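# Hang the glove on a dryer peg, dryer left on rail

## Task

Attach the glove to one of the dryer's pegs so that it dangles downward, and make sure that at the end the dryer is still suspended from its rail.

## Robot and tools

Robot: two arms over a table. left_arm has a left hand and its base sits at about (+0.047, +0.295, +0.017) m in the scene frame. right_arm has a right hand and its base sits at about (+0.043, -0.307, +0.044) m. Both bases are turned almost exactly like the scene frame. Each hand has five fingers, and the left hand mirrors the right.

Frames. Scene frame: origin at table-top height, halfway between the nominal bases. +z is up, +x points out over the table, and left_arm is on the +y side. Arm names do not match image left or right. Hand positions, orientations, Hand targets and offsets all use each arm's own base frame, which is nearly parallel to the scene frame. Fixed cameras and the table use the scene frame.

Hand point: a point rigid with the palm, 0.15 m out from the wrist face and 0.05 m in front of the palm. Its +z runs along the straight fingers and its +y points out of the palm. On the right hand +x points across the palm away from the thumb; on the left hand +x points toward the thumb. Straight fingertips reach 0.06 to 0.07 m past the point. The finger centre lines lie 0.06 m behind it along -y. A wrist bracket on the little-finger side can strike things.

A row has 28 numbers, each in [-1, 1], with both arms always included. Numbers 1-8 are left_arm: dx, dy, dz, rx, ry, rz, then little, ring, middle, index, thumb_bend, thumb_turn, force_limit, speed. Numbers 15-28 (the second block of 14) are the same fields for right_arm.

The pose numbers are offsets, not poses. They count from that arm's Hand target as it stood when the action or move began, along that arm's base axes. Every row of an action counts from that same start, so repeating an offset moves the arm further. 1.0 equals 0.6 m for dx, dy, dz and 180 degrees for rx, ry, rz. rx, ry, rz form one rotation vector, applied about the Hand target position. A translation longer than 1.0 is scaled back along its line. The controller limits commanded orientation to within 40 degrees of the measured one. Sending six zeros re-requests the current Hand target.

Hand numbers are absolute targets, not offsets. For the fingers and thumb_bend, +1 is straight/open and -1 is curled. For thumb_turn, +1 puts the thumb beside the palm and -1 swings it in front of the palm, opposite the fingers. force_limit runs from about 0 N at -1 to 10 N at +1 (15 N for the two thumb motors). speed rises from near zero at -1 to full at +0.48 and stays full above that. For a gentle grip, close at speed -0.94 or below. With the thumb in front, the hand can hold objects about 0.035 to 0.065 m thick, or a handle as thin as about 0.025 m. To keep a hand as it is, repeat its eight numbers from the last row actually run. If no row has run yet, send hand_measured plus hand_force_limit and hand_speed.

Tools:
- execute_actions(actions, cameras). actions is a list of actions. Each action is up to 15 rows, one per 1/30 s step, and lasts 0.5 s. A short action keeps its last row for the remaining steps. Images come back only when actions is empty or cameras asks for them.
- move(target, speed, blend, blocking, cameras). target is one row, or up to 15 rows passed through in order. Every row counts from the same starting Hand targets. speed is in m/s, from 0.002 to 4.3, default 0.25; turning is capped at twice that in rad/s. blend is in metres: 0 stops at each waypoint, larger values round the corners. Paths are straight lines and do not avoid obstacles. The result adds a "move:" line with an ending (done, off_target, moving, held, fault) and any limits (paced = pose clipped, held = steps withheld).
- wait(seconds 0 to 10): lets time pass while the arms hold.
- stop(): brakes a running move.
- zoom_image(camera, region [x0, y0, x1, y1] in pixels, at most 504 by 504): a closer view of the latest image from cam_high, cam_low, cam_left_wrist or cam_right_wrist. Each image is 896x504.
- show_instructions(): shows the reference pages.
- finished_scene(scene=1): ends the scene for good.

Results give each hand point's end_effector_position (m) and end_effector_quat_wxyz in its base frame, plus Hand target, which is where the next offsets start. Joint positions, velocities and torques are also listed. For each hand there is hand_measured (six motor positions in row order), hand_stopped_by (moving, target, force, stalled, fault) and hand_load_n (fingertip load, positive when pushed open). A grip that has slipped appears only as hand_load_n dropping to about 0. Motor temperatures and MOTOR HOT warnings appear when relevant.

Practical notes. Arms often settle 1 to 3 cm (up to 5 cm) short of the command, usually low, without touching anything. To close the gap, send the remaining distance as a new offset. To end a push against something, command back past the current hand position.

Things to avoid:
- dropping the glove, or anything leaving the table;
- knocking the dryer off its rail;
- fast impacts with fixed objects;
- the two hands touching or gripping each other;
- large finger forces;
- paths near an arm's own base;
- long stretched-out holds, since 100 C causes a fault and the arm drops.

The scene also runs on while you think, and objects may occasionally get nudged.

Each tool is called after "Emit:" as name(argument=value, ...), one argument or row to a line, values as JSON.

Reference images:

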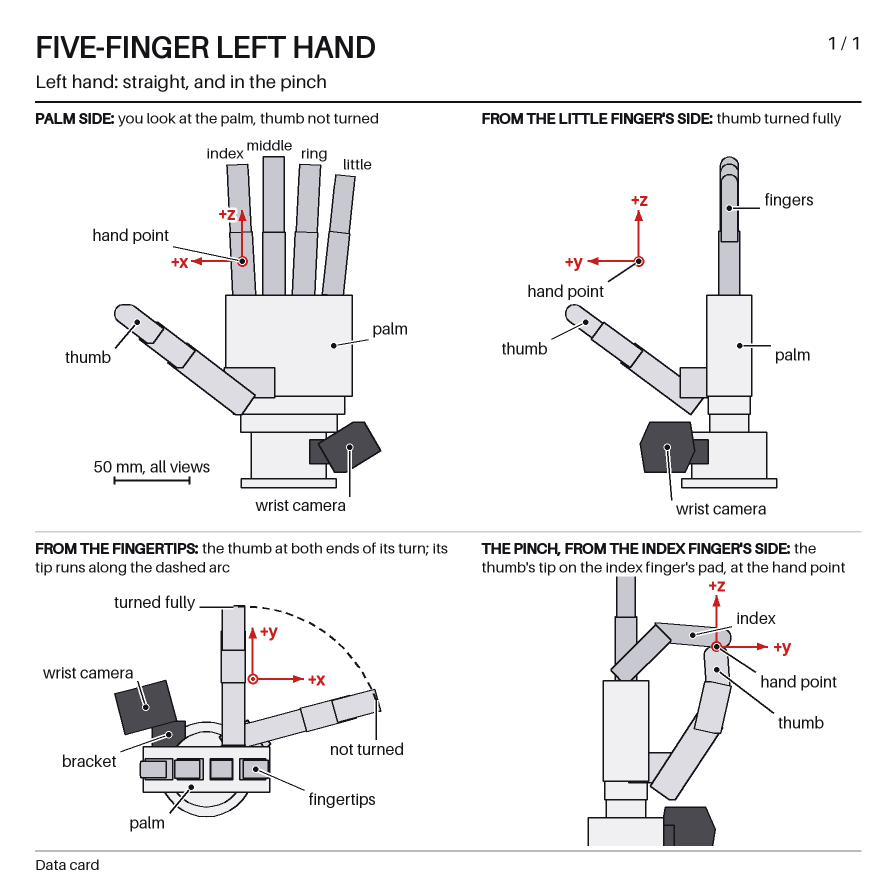

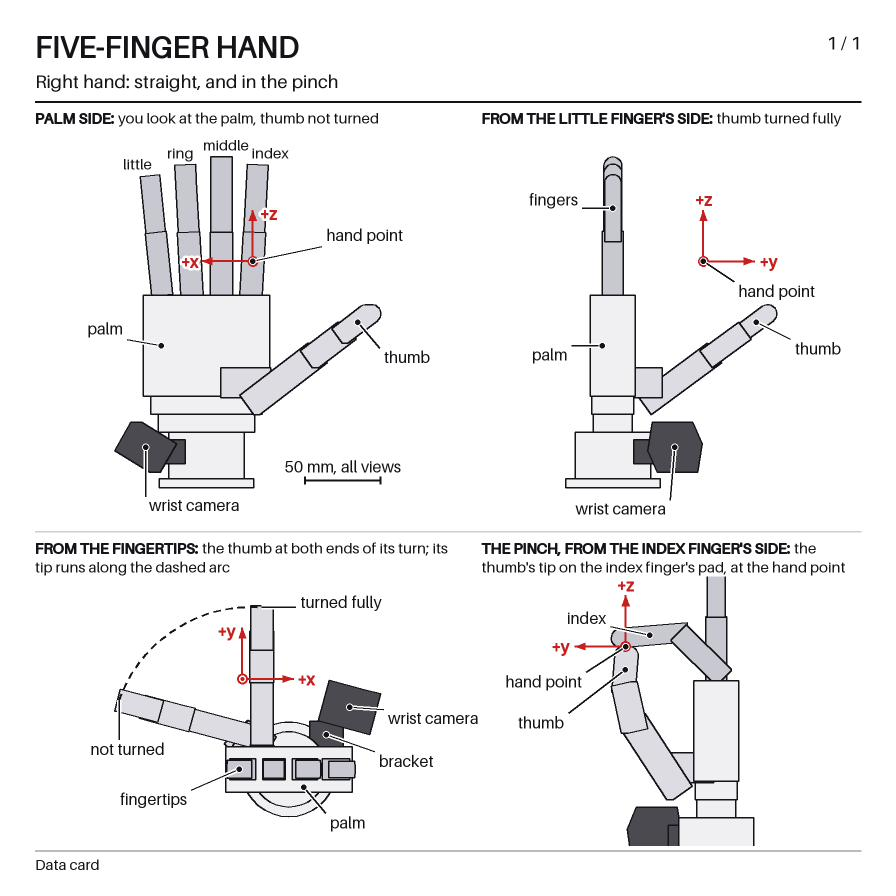

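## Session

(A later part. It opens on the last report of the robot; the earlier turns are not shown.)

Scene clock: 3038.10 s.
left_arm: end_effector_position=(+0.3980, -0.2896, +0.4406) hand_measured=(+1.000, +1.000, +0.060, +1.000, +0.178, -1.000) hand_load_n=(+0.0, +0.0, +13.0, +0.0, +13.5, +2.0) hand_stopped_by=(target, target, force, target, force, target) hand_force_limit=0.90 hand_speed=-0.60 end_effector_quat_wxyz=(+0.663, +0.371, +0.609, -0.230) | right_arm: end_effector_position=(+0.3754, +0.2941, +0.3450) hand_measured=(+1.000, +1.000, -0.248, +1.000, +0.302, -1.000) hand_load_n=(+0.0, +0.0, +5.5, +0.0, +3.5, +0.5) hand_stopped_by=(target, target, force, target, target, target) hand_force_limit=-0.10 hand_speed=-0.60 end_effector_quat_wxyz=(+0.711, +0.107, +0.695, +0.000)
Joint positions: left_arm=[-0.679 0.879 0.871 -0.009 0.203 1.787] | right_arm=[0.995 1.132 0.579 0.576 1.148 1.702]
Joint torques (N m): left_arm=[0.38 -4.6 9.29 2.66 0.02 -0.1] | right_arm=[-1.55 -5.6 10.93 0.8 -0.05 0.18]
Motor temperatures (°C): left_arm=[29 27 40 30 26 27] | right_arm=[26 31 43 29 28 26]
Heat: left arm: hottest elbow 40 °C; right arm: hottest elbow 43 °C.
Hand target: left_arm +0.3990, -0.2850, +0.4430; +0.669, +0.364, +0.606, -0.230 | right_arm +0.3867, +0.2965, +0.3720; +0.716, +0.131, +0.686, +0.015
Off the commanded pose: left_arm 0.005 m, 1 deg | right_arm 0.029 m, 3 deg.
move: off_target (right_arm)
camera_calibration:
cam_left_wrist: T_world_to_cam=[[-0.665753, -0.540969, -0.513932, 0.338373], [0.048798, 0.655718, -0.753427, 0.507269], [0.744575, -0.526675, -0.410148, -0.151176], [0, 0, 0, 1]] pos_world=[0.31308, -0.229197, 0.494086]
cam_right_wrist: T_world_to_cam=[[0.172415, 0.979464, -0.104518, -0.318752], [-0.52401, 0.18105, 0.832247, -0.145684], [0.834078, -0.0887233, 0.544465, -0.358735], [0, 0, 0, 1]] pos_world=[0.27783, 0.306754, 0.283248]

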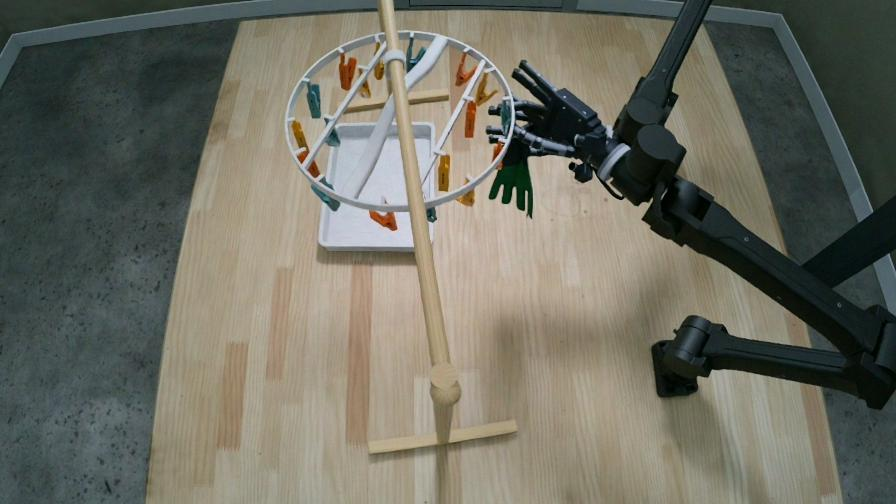

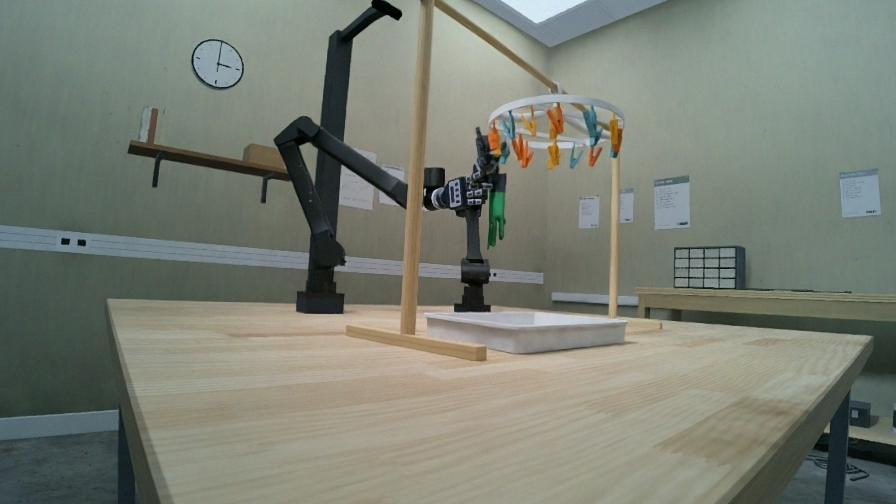

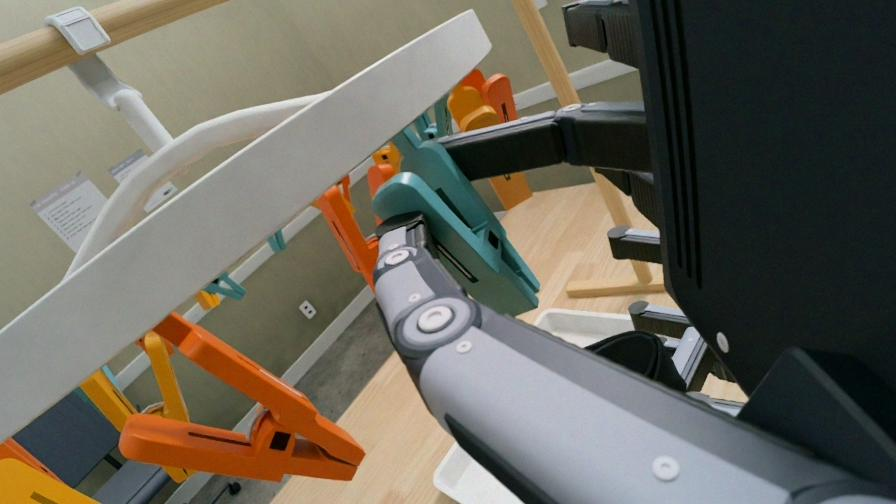

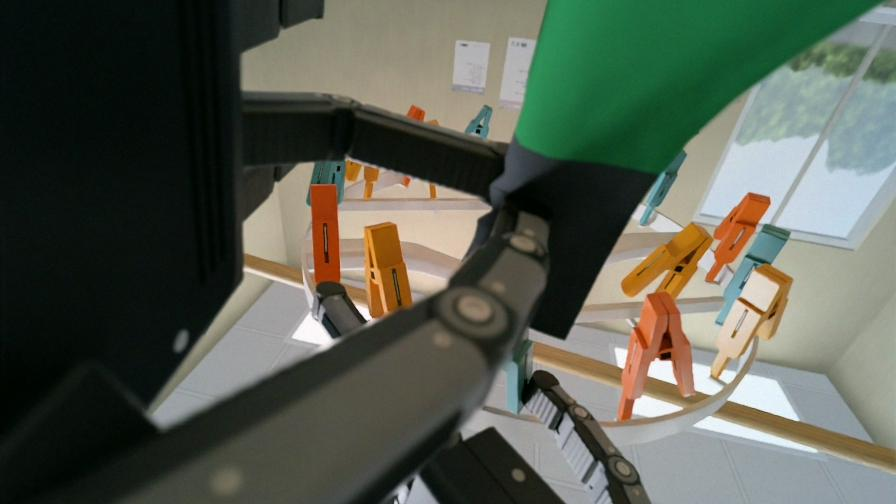

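Emit:
move(
  target=[0,0,0,0,0,0,1,1,0.05,1,0.1,-1,0.9,-0.6,-0.0058,0.0097,0.0467,0,0,0,1,1,-0.5,1,0.3,-1,-0.1,-0.6],
  speed=0.04,
  cameras=["all"],
)

Emit:
zoom_image(
  camera="cam_low",
  region=[475, 130, 525, 190],
)

Emit:
zoom_image(
  camera="cam_left_wrist",
  region=[510, 250, 690, 390],
)

Emit:
zoom_image(
  camera="cam_right_wrist",
  region=[480, 290, 660, 430],
)

Scene clock: 3097.93 s.
left_arm: end_effector_position=(+0.3980, -0.2896, +0.4406) hand_measured=(+1.000, +1.000, +0.060, +1.000, +0.178, -1.000) hand_load_n=(+0.0, +0.0, +13.0, +0.0, +13.5, +1.5) hand_stopped_by=(target, target, force, target, force, target) hand_force_limit=0.90 hand_speed=-0.60 end_effector_quat_wxyz=(+0.663, +0.371, +0.609, -0.230) | right_arm: end_effector_position=(+0.3798, +0.2981, +0.3654) hand_measured=(+1.000, +1.000, -0.248, +1.000, +0.302, -1.000) hand_load_n=(+0.0, +0.0, +6.0, +0.0, +3.5, +0.5) hand_stopped_by=(target, target, force, target, target, target) hand_force_limit=-0.10 hand_speed=-0.60 end_effector_quat_wxyz=(+0.708, +0.108, +0.697, -0.008)
Joint positions: left_arm=[-0.679 0.879 0.871 -0.009 0.203 1.787] | right_arm=[0.995 1.112 0.636 0.486 1.16 1.703]
Joint torques (N m): left_arm=[0.44 -4.54 9.29 2.66 0.02 -0.09] | right_arm=[0.09 -6.59 11.26 0.7 0.16 0.15]
Motor temperatures (°C): left_arm=[29 27 40 30 26 27] | right_arm=[26 31 48 29 28 26]
Heat: left arm: hottest elbow 40 °C; right arm: hottest elbow 48 °C.
Hand target: left_arm +0.3990, -0.2850, +0.4430; +0.669, +0.364, +0.606, -0.230 | right_arm +0.3832, +0.3024, +0.3999; +0.716, +0.131, +0.686, +0.015
Off the commanded pose: left_arm 0.005 m, 1 deg | right_arm 0.035 m, 4 deg.
move: off_target (right_arm)
camera_calibration:
cam_left_wrist: T_world_to_cam=[[-0.665753, -0.540969, -0.513932, 0.338373], [0.048798, 0.655718, -0.753427, 0.507269], [0.744575, -0.526675, -0.410148, -0.151176], [0, 0, 0, 1]] pos_world=[0.31308, -0.229197, 0.494086]
cam_right_wrist: T_world_to_cam=[[0.183086, 0.976121, -0.116906, -0.319748], [-0.5152, 0.196545, 0.83423, -0.169786], [0.837287, -0.0925056, 0.538882, -0.371278], [0, 0, 0, 1]] pos_world=[0.281933, 0.311139, 0.304335]

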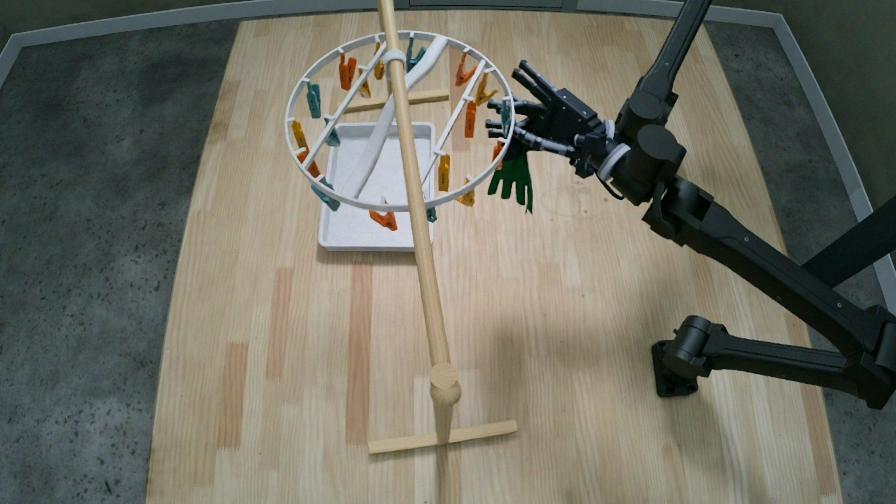

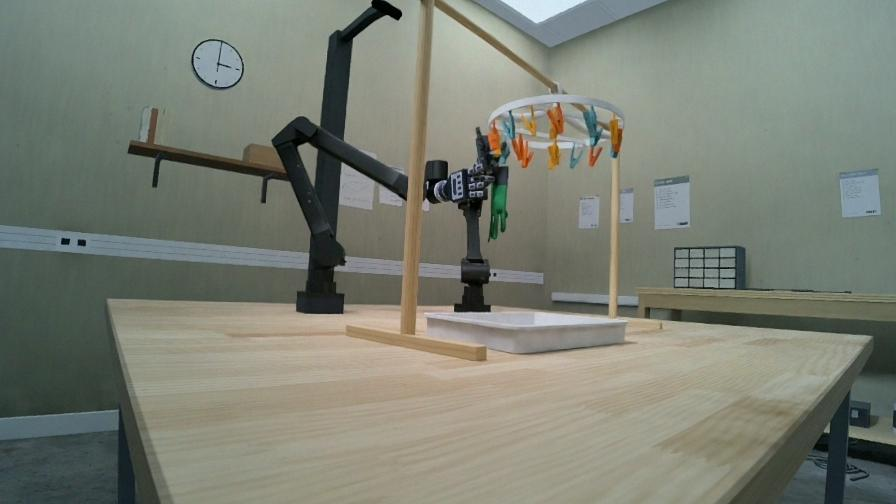

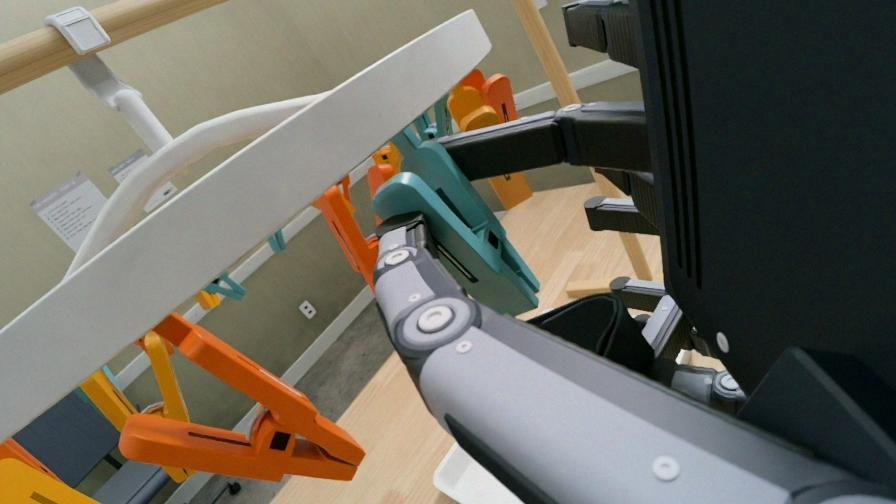

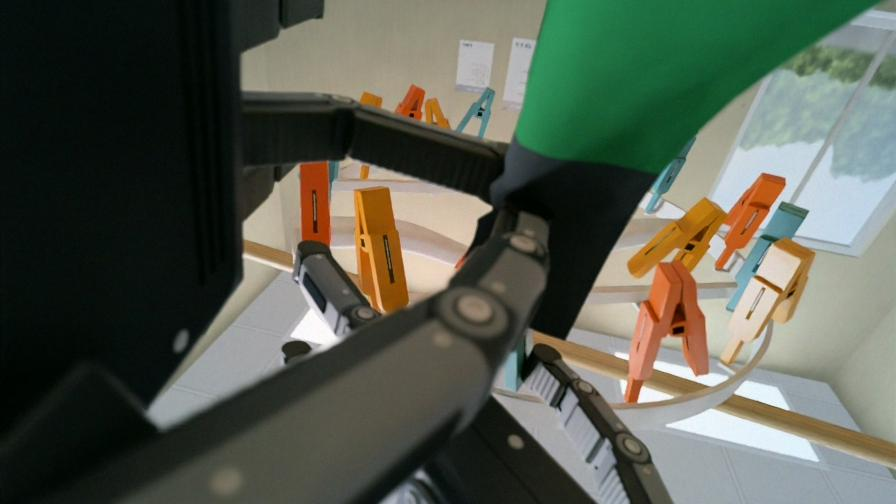

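Scaled by 8.400 from the camera's 896x504 image, which has a finer 1280x720 frame.

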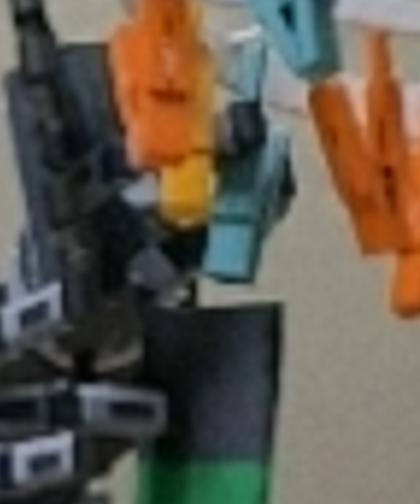

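Scaled by 2.800 from the camera's 896x504 image, which has a finer 1280x720 frame.

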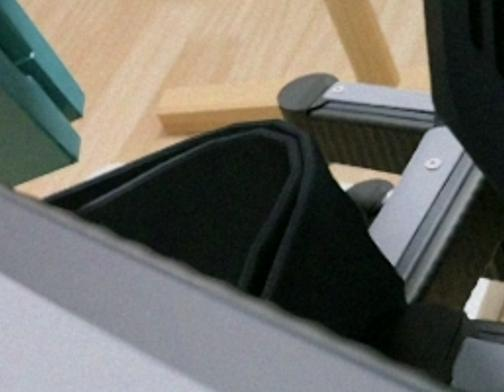

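Scaled by 2.800 from the camera's 896x504 image, which has a finer 1280x720 frame.

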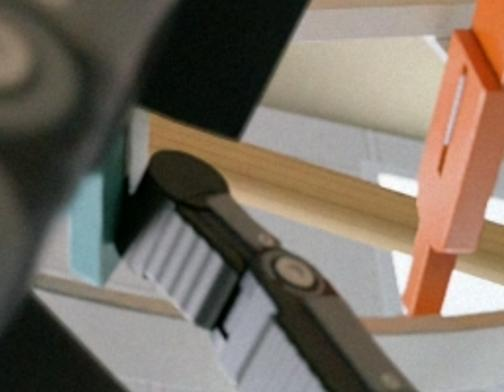

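Emit:
move(
  target=[0,0,0,0,0,0,1,1,0.05,1,0.1,-1,0.9,-0.6,-0.015,0.003,0.012,0,0,0,1,1,-0.5,1,0.3,-1,-0.1,-0.6],
  speed=0.03,
  cameras=["cam_left_wrist","cam_low"],
)

Emit:
zoom_image(
  camera="cam_low",
  region=[475, 130, 525, 190],
)

Emit:
zoom_image(
  camera="cam_left_wrist",
  region=[510, 250, 690, 390],
)

Scene clock: 3120.07 s.
left_arm: end_effector_position=(+0.3980, -0.2896, +0.4406) hand_measured=(+1.000, +1.000, +0.060, +1.000, +0.178, -1.000) hand_load_n=(+0.0, +0.0, +13.0, +0.0, +13.5, +1.5) hand_stopped_by=(target, target, force, target, force, target) hand_force_limit=0.90 hand_speed=-0.60 end_effector_quat_wxyz=(+0.663, +0.371, +0.609, -0.230) | right_arm: end_effector_position=(+0.3759, +0.2945, +0.3725) hand_measured=(+1.000, +1.000, -0.248, +1.000, +0.302, -1.000) hand_load_n=(+0.0, +0.0, +6.0, +0.0, +3.5, +0.5) hand_stopped_by=(target, target, force, target, target, target) hand_force_limit=-0.10 hand_speed=-0.60 end_effector_quat_wxyz=(+0.709, +0.113, +0.696, -0.013)
Joint positions: left_arm=[-0.679 0.879 0.871 -0.009 0.203 1.787] | right_arm=[1.005 1.093 0.642 0.462 1.185 1.703]
Joint torques (N m): left_arm=[0.44 -4.48 9.26 2.65 0.02 -0.1] | right_arm=[1.49 -7.06 11.19 0.65 0.18 0.12]
Heat: left arm: hottest elbow 40 °C; right arm: hottest elbow 49 °C.
Hand target: left_arm +0.3990, -0.2850, +0.4430; +0.669, +0.364, +0.606, -0.230 | right_arm +0.3742, +0.3042, +0.4073; +0.716, +0.131, +0.686, +0.015
Off the commanded pose: left_arm 0.005 m, 1 deg | right_arm 0.036 m, 4 deg.
move: off_target (right_arm)
camera_calibration:
cam_left_wrist: T_world_to_cam=[[-0.665753, -0.540969, -0.513932, 0.338373], [0.048798, 0.655718, -0.753427, 0.507269], [0.744575, -0.526675, -0.410148, -0.151176], [0, 0, 0, 1]] pos_world=[0.31308, -0.229197, 0.494086]
Images, in order (width x height): cam_low 896x504, cam_left_wrist 896x504.

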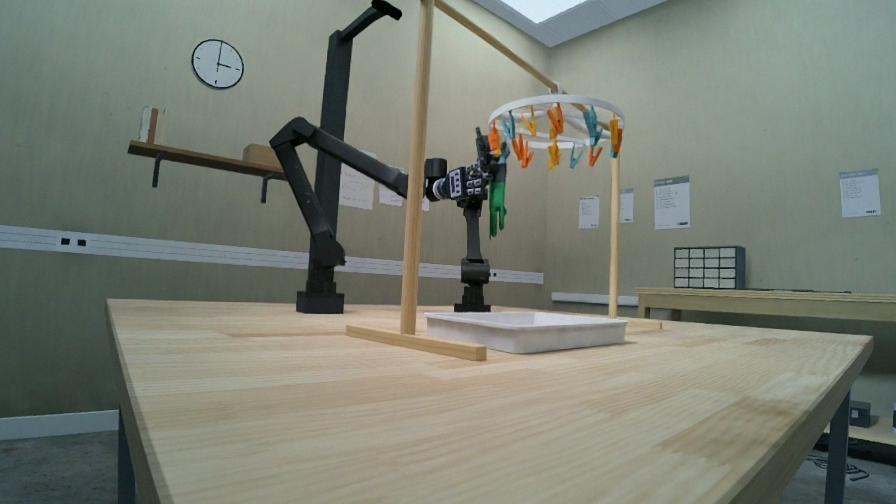

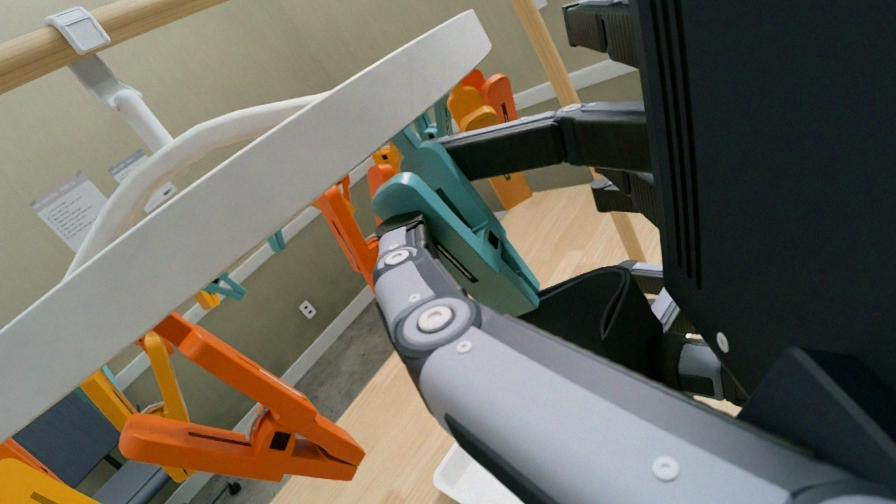

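Scaled by 8.400 from the camera's 896x504 image, which has a finer 1280x720 frame.

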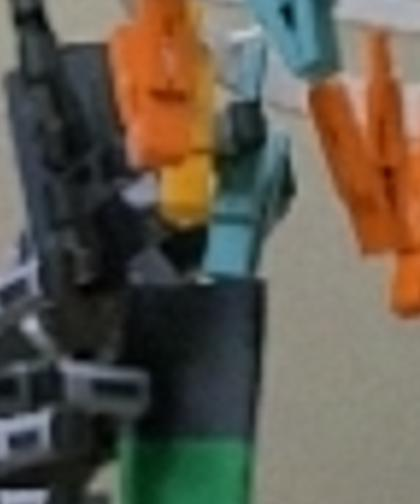

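Scaled by 2.800 from the camera's 896x504 image, which has a finer 1280x720 frame.

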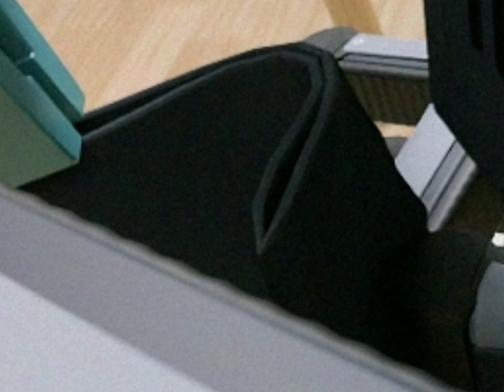

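Emit:
zoom_image(
  camera="cam_low",
  region=[490, 150, 515, 175],
)

Emit:
zoom_image(
  camera="cam_left_wrist",
  region=[520, 260, 580, 330],
)

Scaled by 20.160 from the camera's 896x504 image, which has a finer 1280x720 frame.

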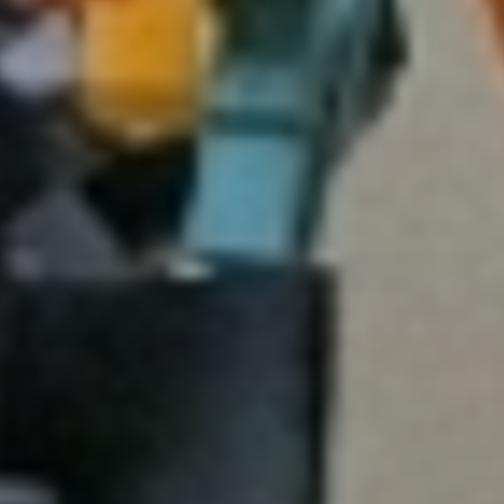

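Scaled by 7.200 from the camera's 896x504 image, which has a finer 1280x720 frame.

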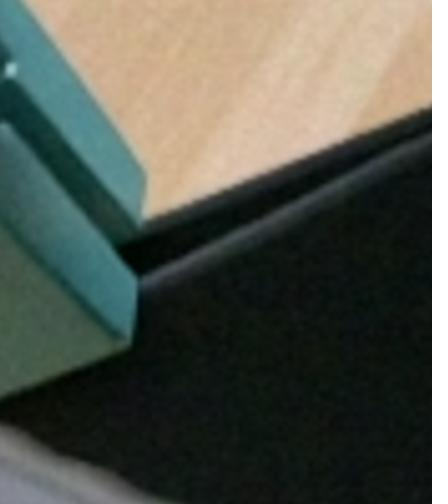

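Emit:
move(
  target=[0,0,0,0,0,0,1,1,0.05,1,0.1,-1,0.9,-0.6,0,0.003,0.007,0,0,0,1,1,-0.5,1,0.3,-1,-0.1,-0.6],
  speed=0.02,
  cameras=["cam_left_wrist","cam_low"],
)

Emit:
zoom_image(
  camera="cam_low",
  region=[490, 150, 515, 175],
)

Emit:
zoom_image(
  camera="cam_left_wrist",
  region=[520, 260, 580, 330],
)

Scene clock: 3154.77 s.
left_arm: end_effector_position=(+0.3980, -0.2896, +0.4406) hand_measured=(+1.000, +1.000, +0.060, +1.000, +0.178, -1.000) hand_load_n=(+0.0, +0.0, +13.0, +0.0, +13.5, +1.5) hand_stopped_by=(target, target, force, target, force, target) hand_force_limit=0.90 hand_speed=-0.60 end_effector_quat_wxyz=(+0.663, +0.371, +0.609, -0.230) | right_arm: end_effector_position=(+0.3757, +0.2959, +0.3771) hand_measured=(+1.000, +1.000, -0.248, +1.000, +0.302, -1.000) hand_load_n=(+0.0, +0.0, +6.0, +0.0, +3.5, +0.5) hand_stopped_by=(target, target, force, target, target, target) hand_force_limit=-0.10 hand_speed=-0.60 end_effector_quat_wxyz=(+0.709, +0.114, +0.696, -0.012)
Joint positions: left_arm=[-0.679 0.879 0.871 -0.009 0.203 1.787] | right_arm=[1.008 1.09 0.653 0.451 1.188 1.703]
Joint torques (N m): left_arm=[0.44 -4.54 9.28 2.65 0.03 -0.1] | right_arm=[1.61 -6.3 11.43 0.75 0.17 0.11]
Heat: left arm: hottest elbow 40 °C; right arm: hottest elbow 51 °C.
Hand target: left_arm +0.3990, -0.2850, +0.4430; +0.669, +0.364, +0.606, -0.230 | right_arm +0.3742, +0.3060, +0.4113; +0.716, +0.131, +0.686, +0.015
Off the commanded pose: left_arm 0.005 m, 1 deg | right_arm 0.036 m, 4 deg.
move: off_target (right_arm)
camera_calibration:
cam_left_wrist: T_world_to_cam=[[-0.665753, -0.540969, -0.513932, 0.338373], [0.048798, 0.655718, -0.753427, 0.507269], [0.744575, -0.526675, -0.410148, -0.151176], [0, 0, 0, 1]] pos_world=[0.31308, -0.229197, 0.494086]
Images, in order (width x height): cam_low 896x504, cam_left_wrist 896x504.

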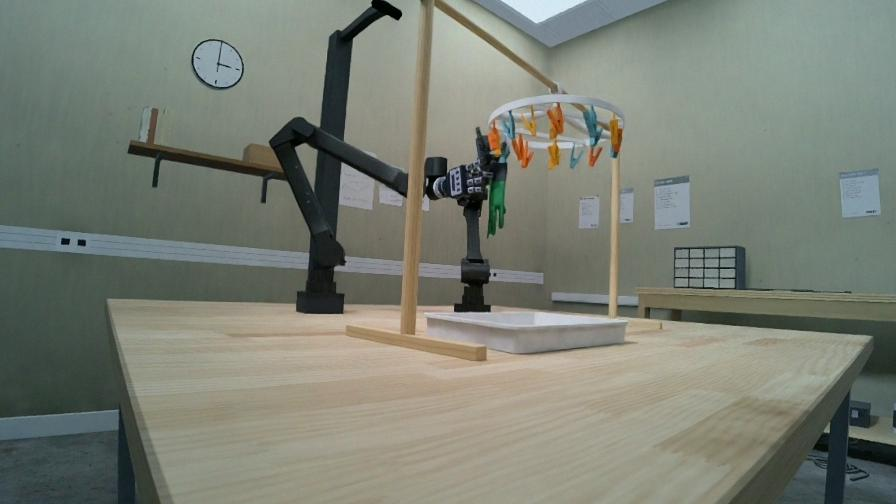

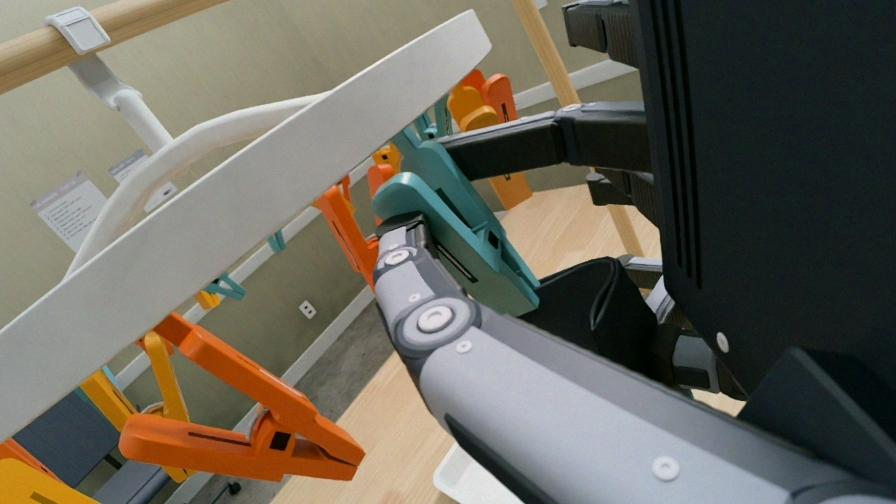

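Scaled by 20.160 from the camera's 896x504 image, which has a finer 1280x720 frame.

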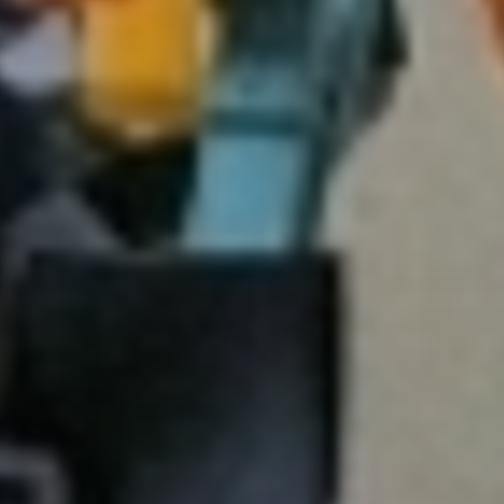

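Scaled by 7.200 from the camera's 896x504 image, which has a finer 1280x720 frame.

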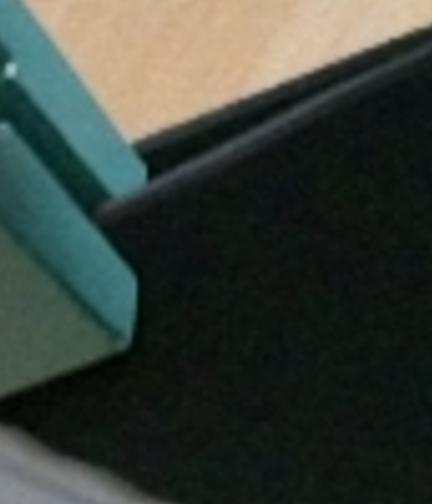

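Emit:
move(
  target=[0,0,0,0,0,0,1,1,0.05,1,0.1,-1,0.9,-0.6,0.0065,0.002,0.004,0,0,0,1,1,-0.5,1,0.3,-1,-0.1,-0.6],
  speed=0.02,
  cameras=["cam_left_wrist","cam_low"],
)

Emit:
zoom_image(
  camera="cam_low",
  region=[490, 150, 515, 175],
)

Emit:
zoom_image(
  camera="cam_left_wrist",
  region=[510, 240, 630, 340],
)

Scene clock: 3196.07 s.
left_arm: end_effector_position=(+0.3980, -0.2896, +0.4406) hand_measured=(+1.000, +1.000, +0.060, +1.000, +0.178, -1.000) hand_load_n=(+0.0, +0.0, +13.0, +0.0, +13.5, +2.0) hand_stopped_by=(target, target, force, target, force, target) hand_force_limit=0.90 hand_speed=-0.60 end_effector_quat_wxyz=(+0.663, +0.371, +0.609, -0.230) | right_arm: end_effector_position=(+0.3766, +0.2972, +0.3820) hand_measured=(+1.000, +1.000, -0.248, +1.000, +0.302, -1.000) hand_load_n=(+0.0, +0.0, +6.0, +0.0, +3.5, +0.5) hand_stopped_by=(target, target, force, target, target, target) hand_force_limit=-0.10 hand_speed=-0.60 end_effector_quat_wxyz=(+0.710, +0.116, +0.695, -0.011)
Joint positions: left_arm=[-0.679 0.879 0.871 -0.009 0.203 1.787] | right_arm=[1.008 1.09 0.664 0.445 1.188 1.703]
Joint torques (N m): left_arm=[0.5 -4.42 9.29 2.67 0.02 -0.1] | right_arm=[0.79 -5.95 11.4 0.66 -0.12 0.14]
Heat: left arm: hottest elbow 40 °C; right arm: hottest elbow 52 °C.
Hand target: left_arm +0.3990, -0.2850, +0.4430; +0.669, +0.364, +0.606, -0.230 | right_arm +0.3781, +0.3072, +0.4136; +0.716, +0.131, +0.686, +0.015
Off the commanded pose: left_arm 0.005 m, 1 deg | right_arm 0.033 m, 4 deg.
move: off_target (right_arm)
camera_calibration:
cam_left_wrist: T_world_to_cam=[[-0.665753, -0.540969, -0.513932, 0.338373], [0.048798, 0.655718, -0.753427, 0.507269], [0.744575, -0.526675, -0.410148, -0.151176], [0, 0, 0, 1]] pos_world=[0.31308, -0.229197, 0.494086]
Images, in order (width x height): cam_low 896x504, cam_left_wrist 896x504.

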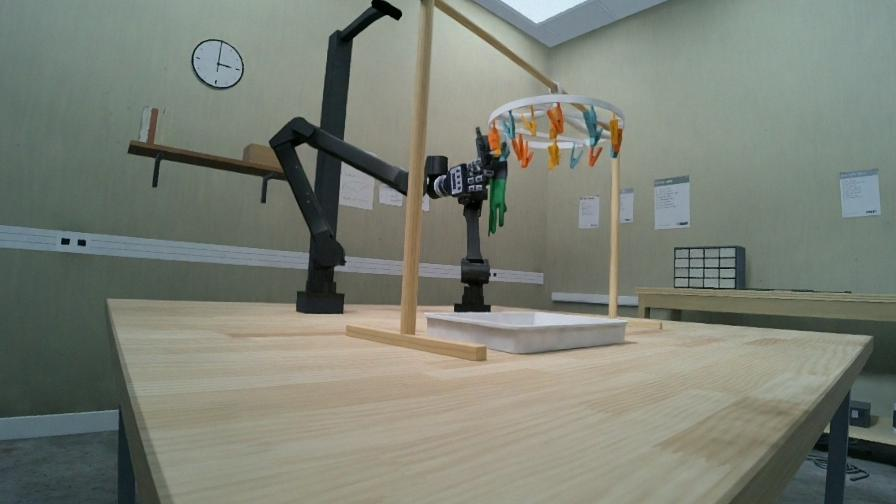

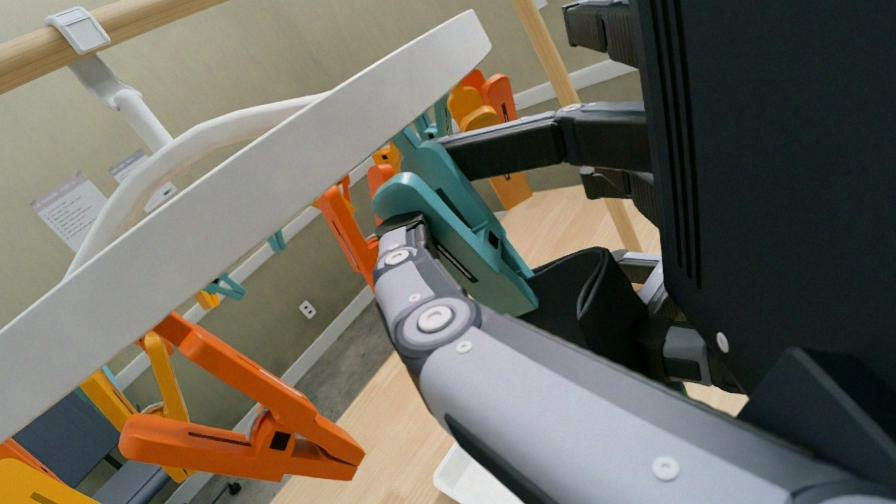

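Scaled by 20.160 from the camera's 896x504 image, which has a finer 1280x720 frame.

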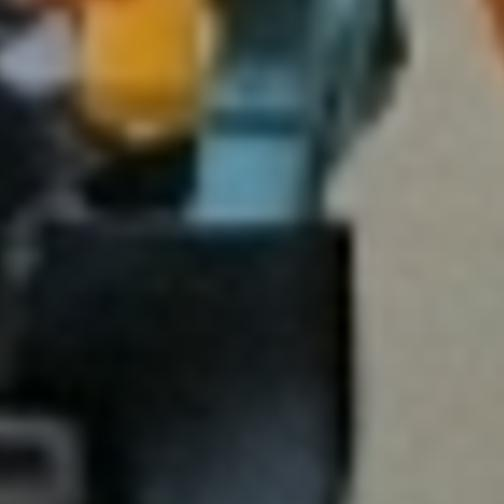

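Scaled by 4.200 from the camera's 896x504 image, which has a finer 1280x720 frame.

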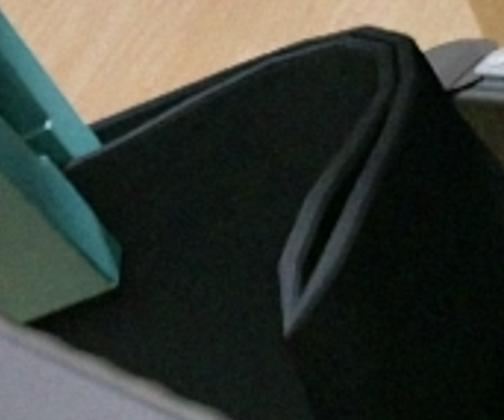

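Emit:
move(
  target=[0,0,0,0,0,0,1,1,0.05,1,0.1,-1,0.9,-0.6,0,0.001,0.006,0,0,0,1,1,-0.5,1,0.3,-1,-0.1,-0.6],
  speed=0.02,
  cameras=["all"],
)

Emit:
zoom_image(
  camera="cam_low",
  region=[490, 150, 515, 175],
)

Emit:
zoom_image(
  camera="cam_left_wrist",
  region=[510, 240, 630, 340],
)

Emit:
zoom_image(
  camera="cam_high",
  region=[490, 80, 570, 170],
)

Scene clock: 3207.70 s.
left_arm: end_effector_position=(+0.3980, -0.2896, +0.4406) hand_measured=(+1.000, +1.000, +0.060, +1.000, +0.178, -1.000) hand_load_n=(+0.0, +0.0, +13.0, +0.0, +13.5, +2.0) hand_stopped_by=(target, target, force, target, force, target) hand_force_limit=0.90 hand_speed=-0.60 end_effector_quat_wxyz=(+0.663, +0.371, +0.609, -0.230) | right_arm: end_effector_position=(+0.3773, +0.2984, +0.3843) hand_measured=(+1.000, +1.000, -0.248, +1.000, +0.302, -1.000) hand_load_n=(+0.0, +0.0, +6.0, +0.0, +3.5, +0.5) hand_stopped_by=(target, target, force, target, target, target) hand_force_limit=-0.10 hand_speed=-0.60 end_effector_quat_wxyz=(+0.709, +0.115, +0.695, -0.011)
Joint positions: left_arm=[-0.679 0.879 0.871 -0.009 0.203 1.787] | right_arm=[1.008 1.09 0.672 0.434 1.188 1.703]
Joint torques (N m): left_arm=[0.56 -4.54 9.28 2.63 0.03 -0.1] | right_arm=[1.14 -5.95 11.43 0.81 -0.08 0.13]
Heat: left arm: hottest elbow 40 °C; right arm: hottest elbow 52 °C.
Hand target: left_arm +0.3990, -0.2850, +0.4430; +0.669, +0.364, +0.606, -0.230 | right_arm +0.3781, +0.3077, +0.4172; +0.716, +0.131, +0.686, +0.015
Off the commanded pose: left_arm 0.005 m, 1 deg | right_arm 0.034 m, 4 deg.
move: off_target (right_arm)
camera_calibration:
cam_left_wrist: T_world_to_cam=[[-0.665753, -0.540969, -0.513932, 0.338373], [0.048798, 0.655718, -0.753427, 0.507269], [0.744575, -0.526675, -0.410148, -0.151176], [0, 0, 0, 1]] pos_world=[0.31308, -0.229197, 0.494086]
cam_right_wrist: T_world_to_cam=[[0.198038, 0.973951, -0.110456, -0.324948], [-0.515052, 0.199275, 0.833673, -0.187529], [0.833968, -0.108208, 0.541099, -0.374233], [0, 0, 0, 1]] pos_world=[0.279863, 0.313358, 0.322943]

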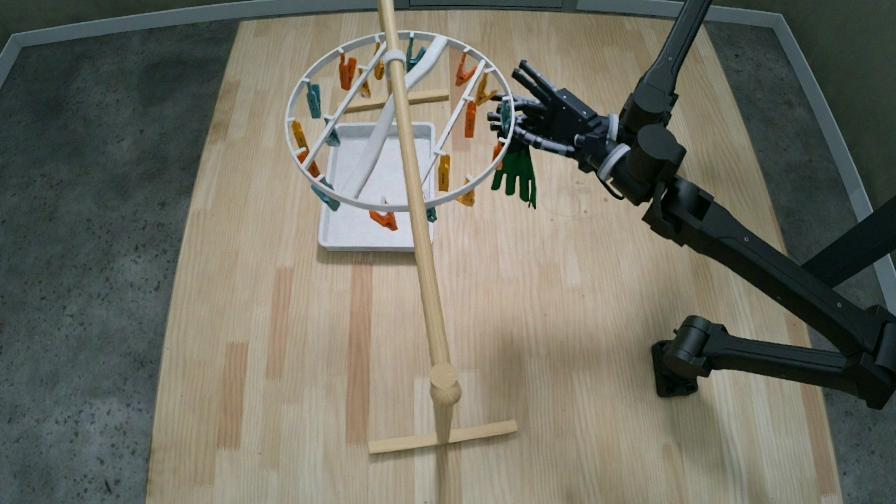

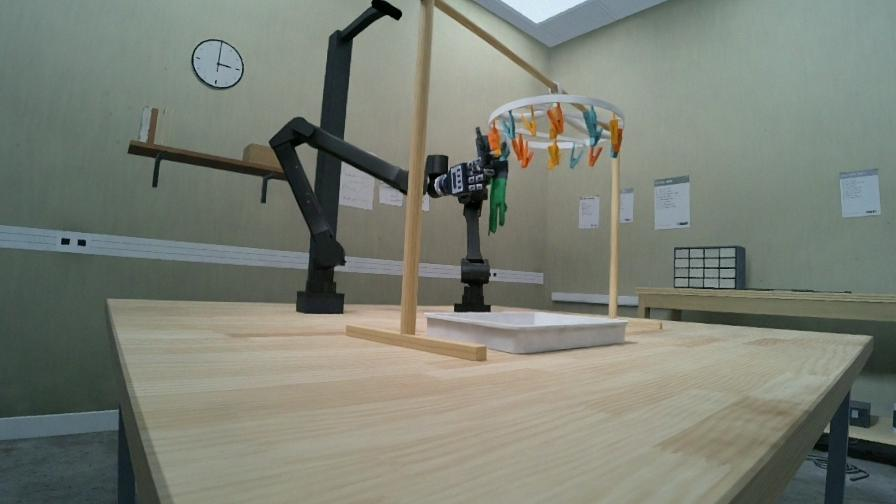

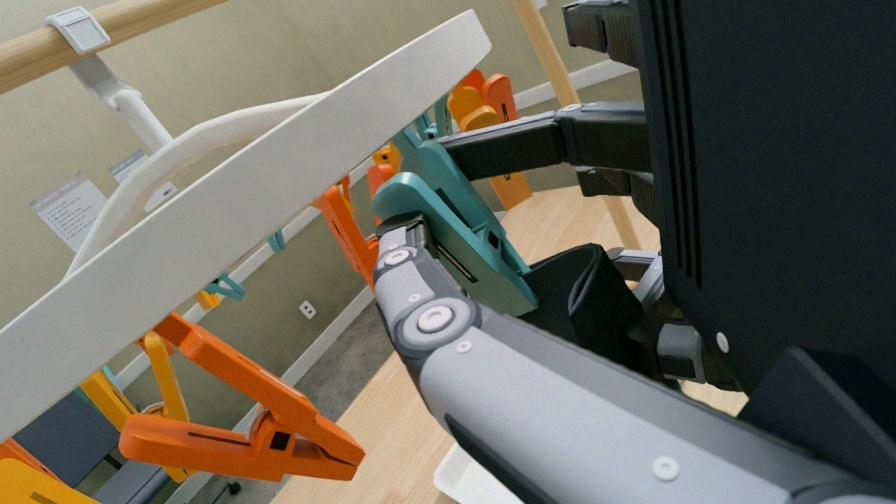

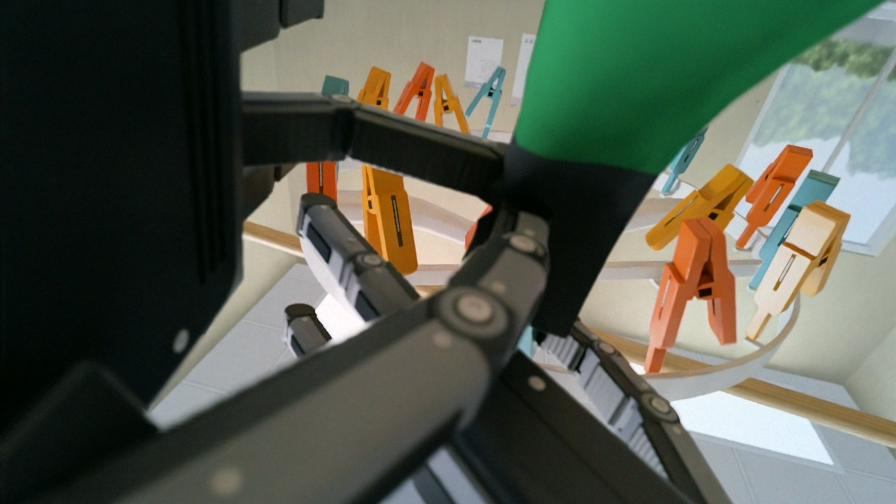

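Scaled by 20.160 from the camera's 896x504 image, which has a finer 1280x720 frame.

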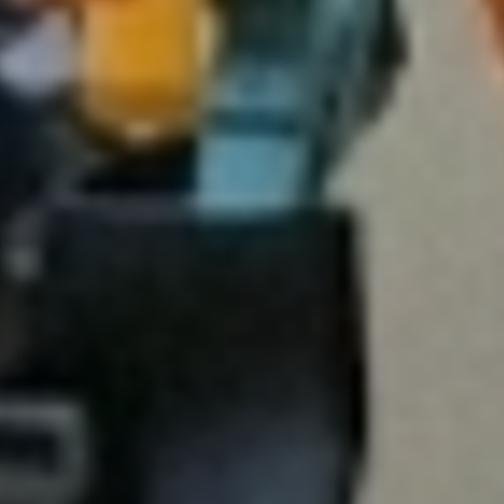

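Scaled by 4.200 from the camera's 896x504 image, which has a finer 1280x720 frame.

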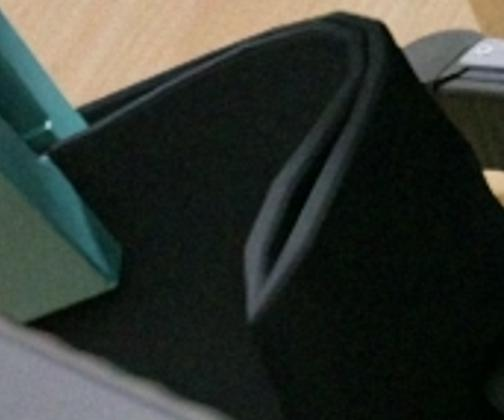

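Scaled by 5.600 from the camera's 896x504 image, which has a finer 1280x720 frame.

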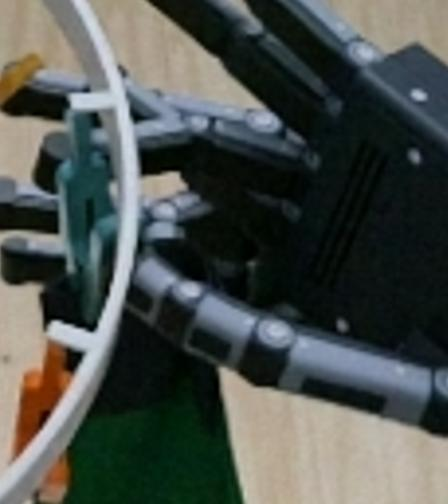

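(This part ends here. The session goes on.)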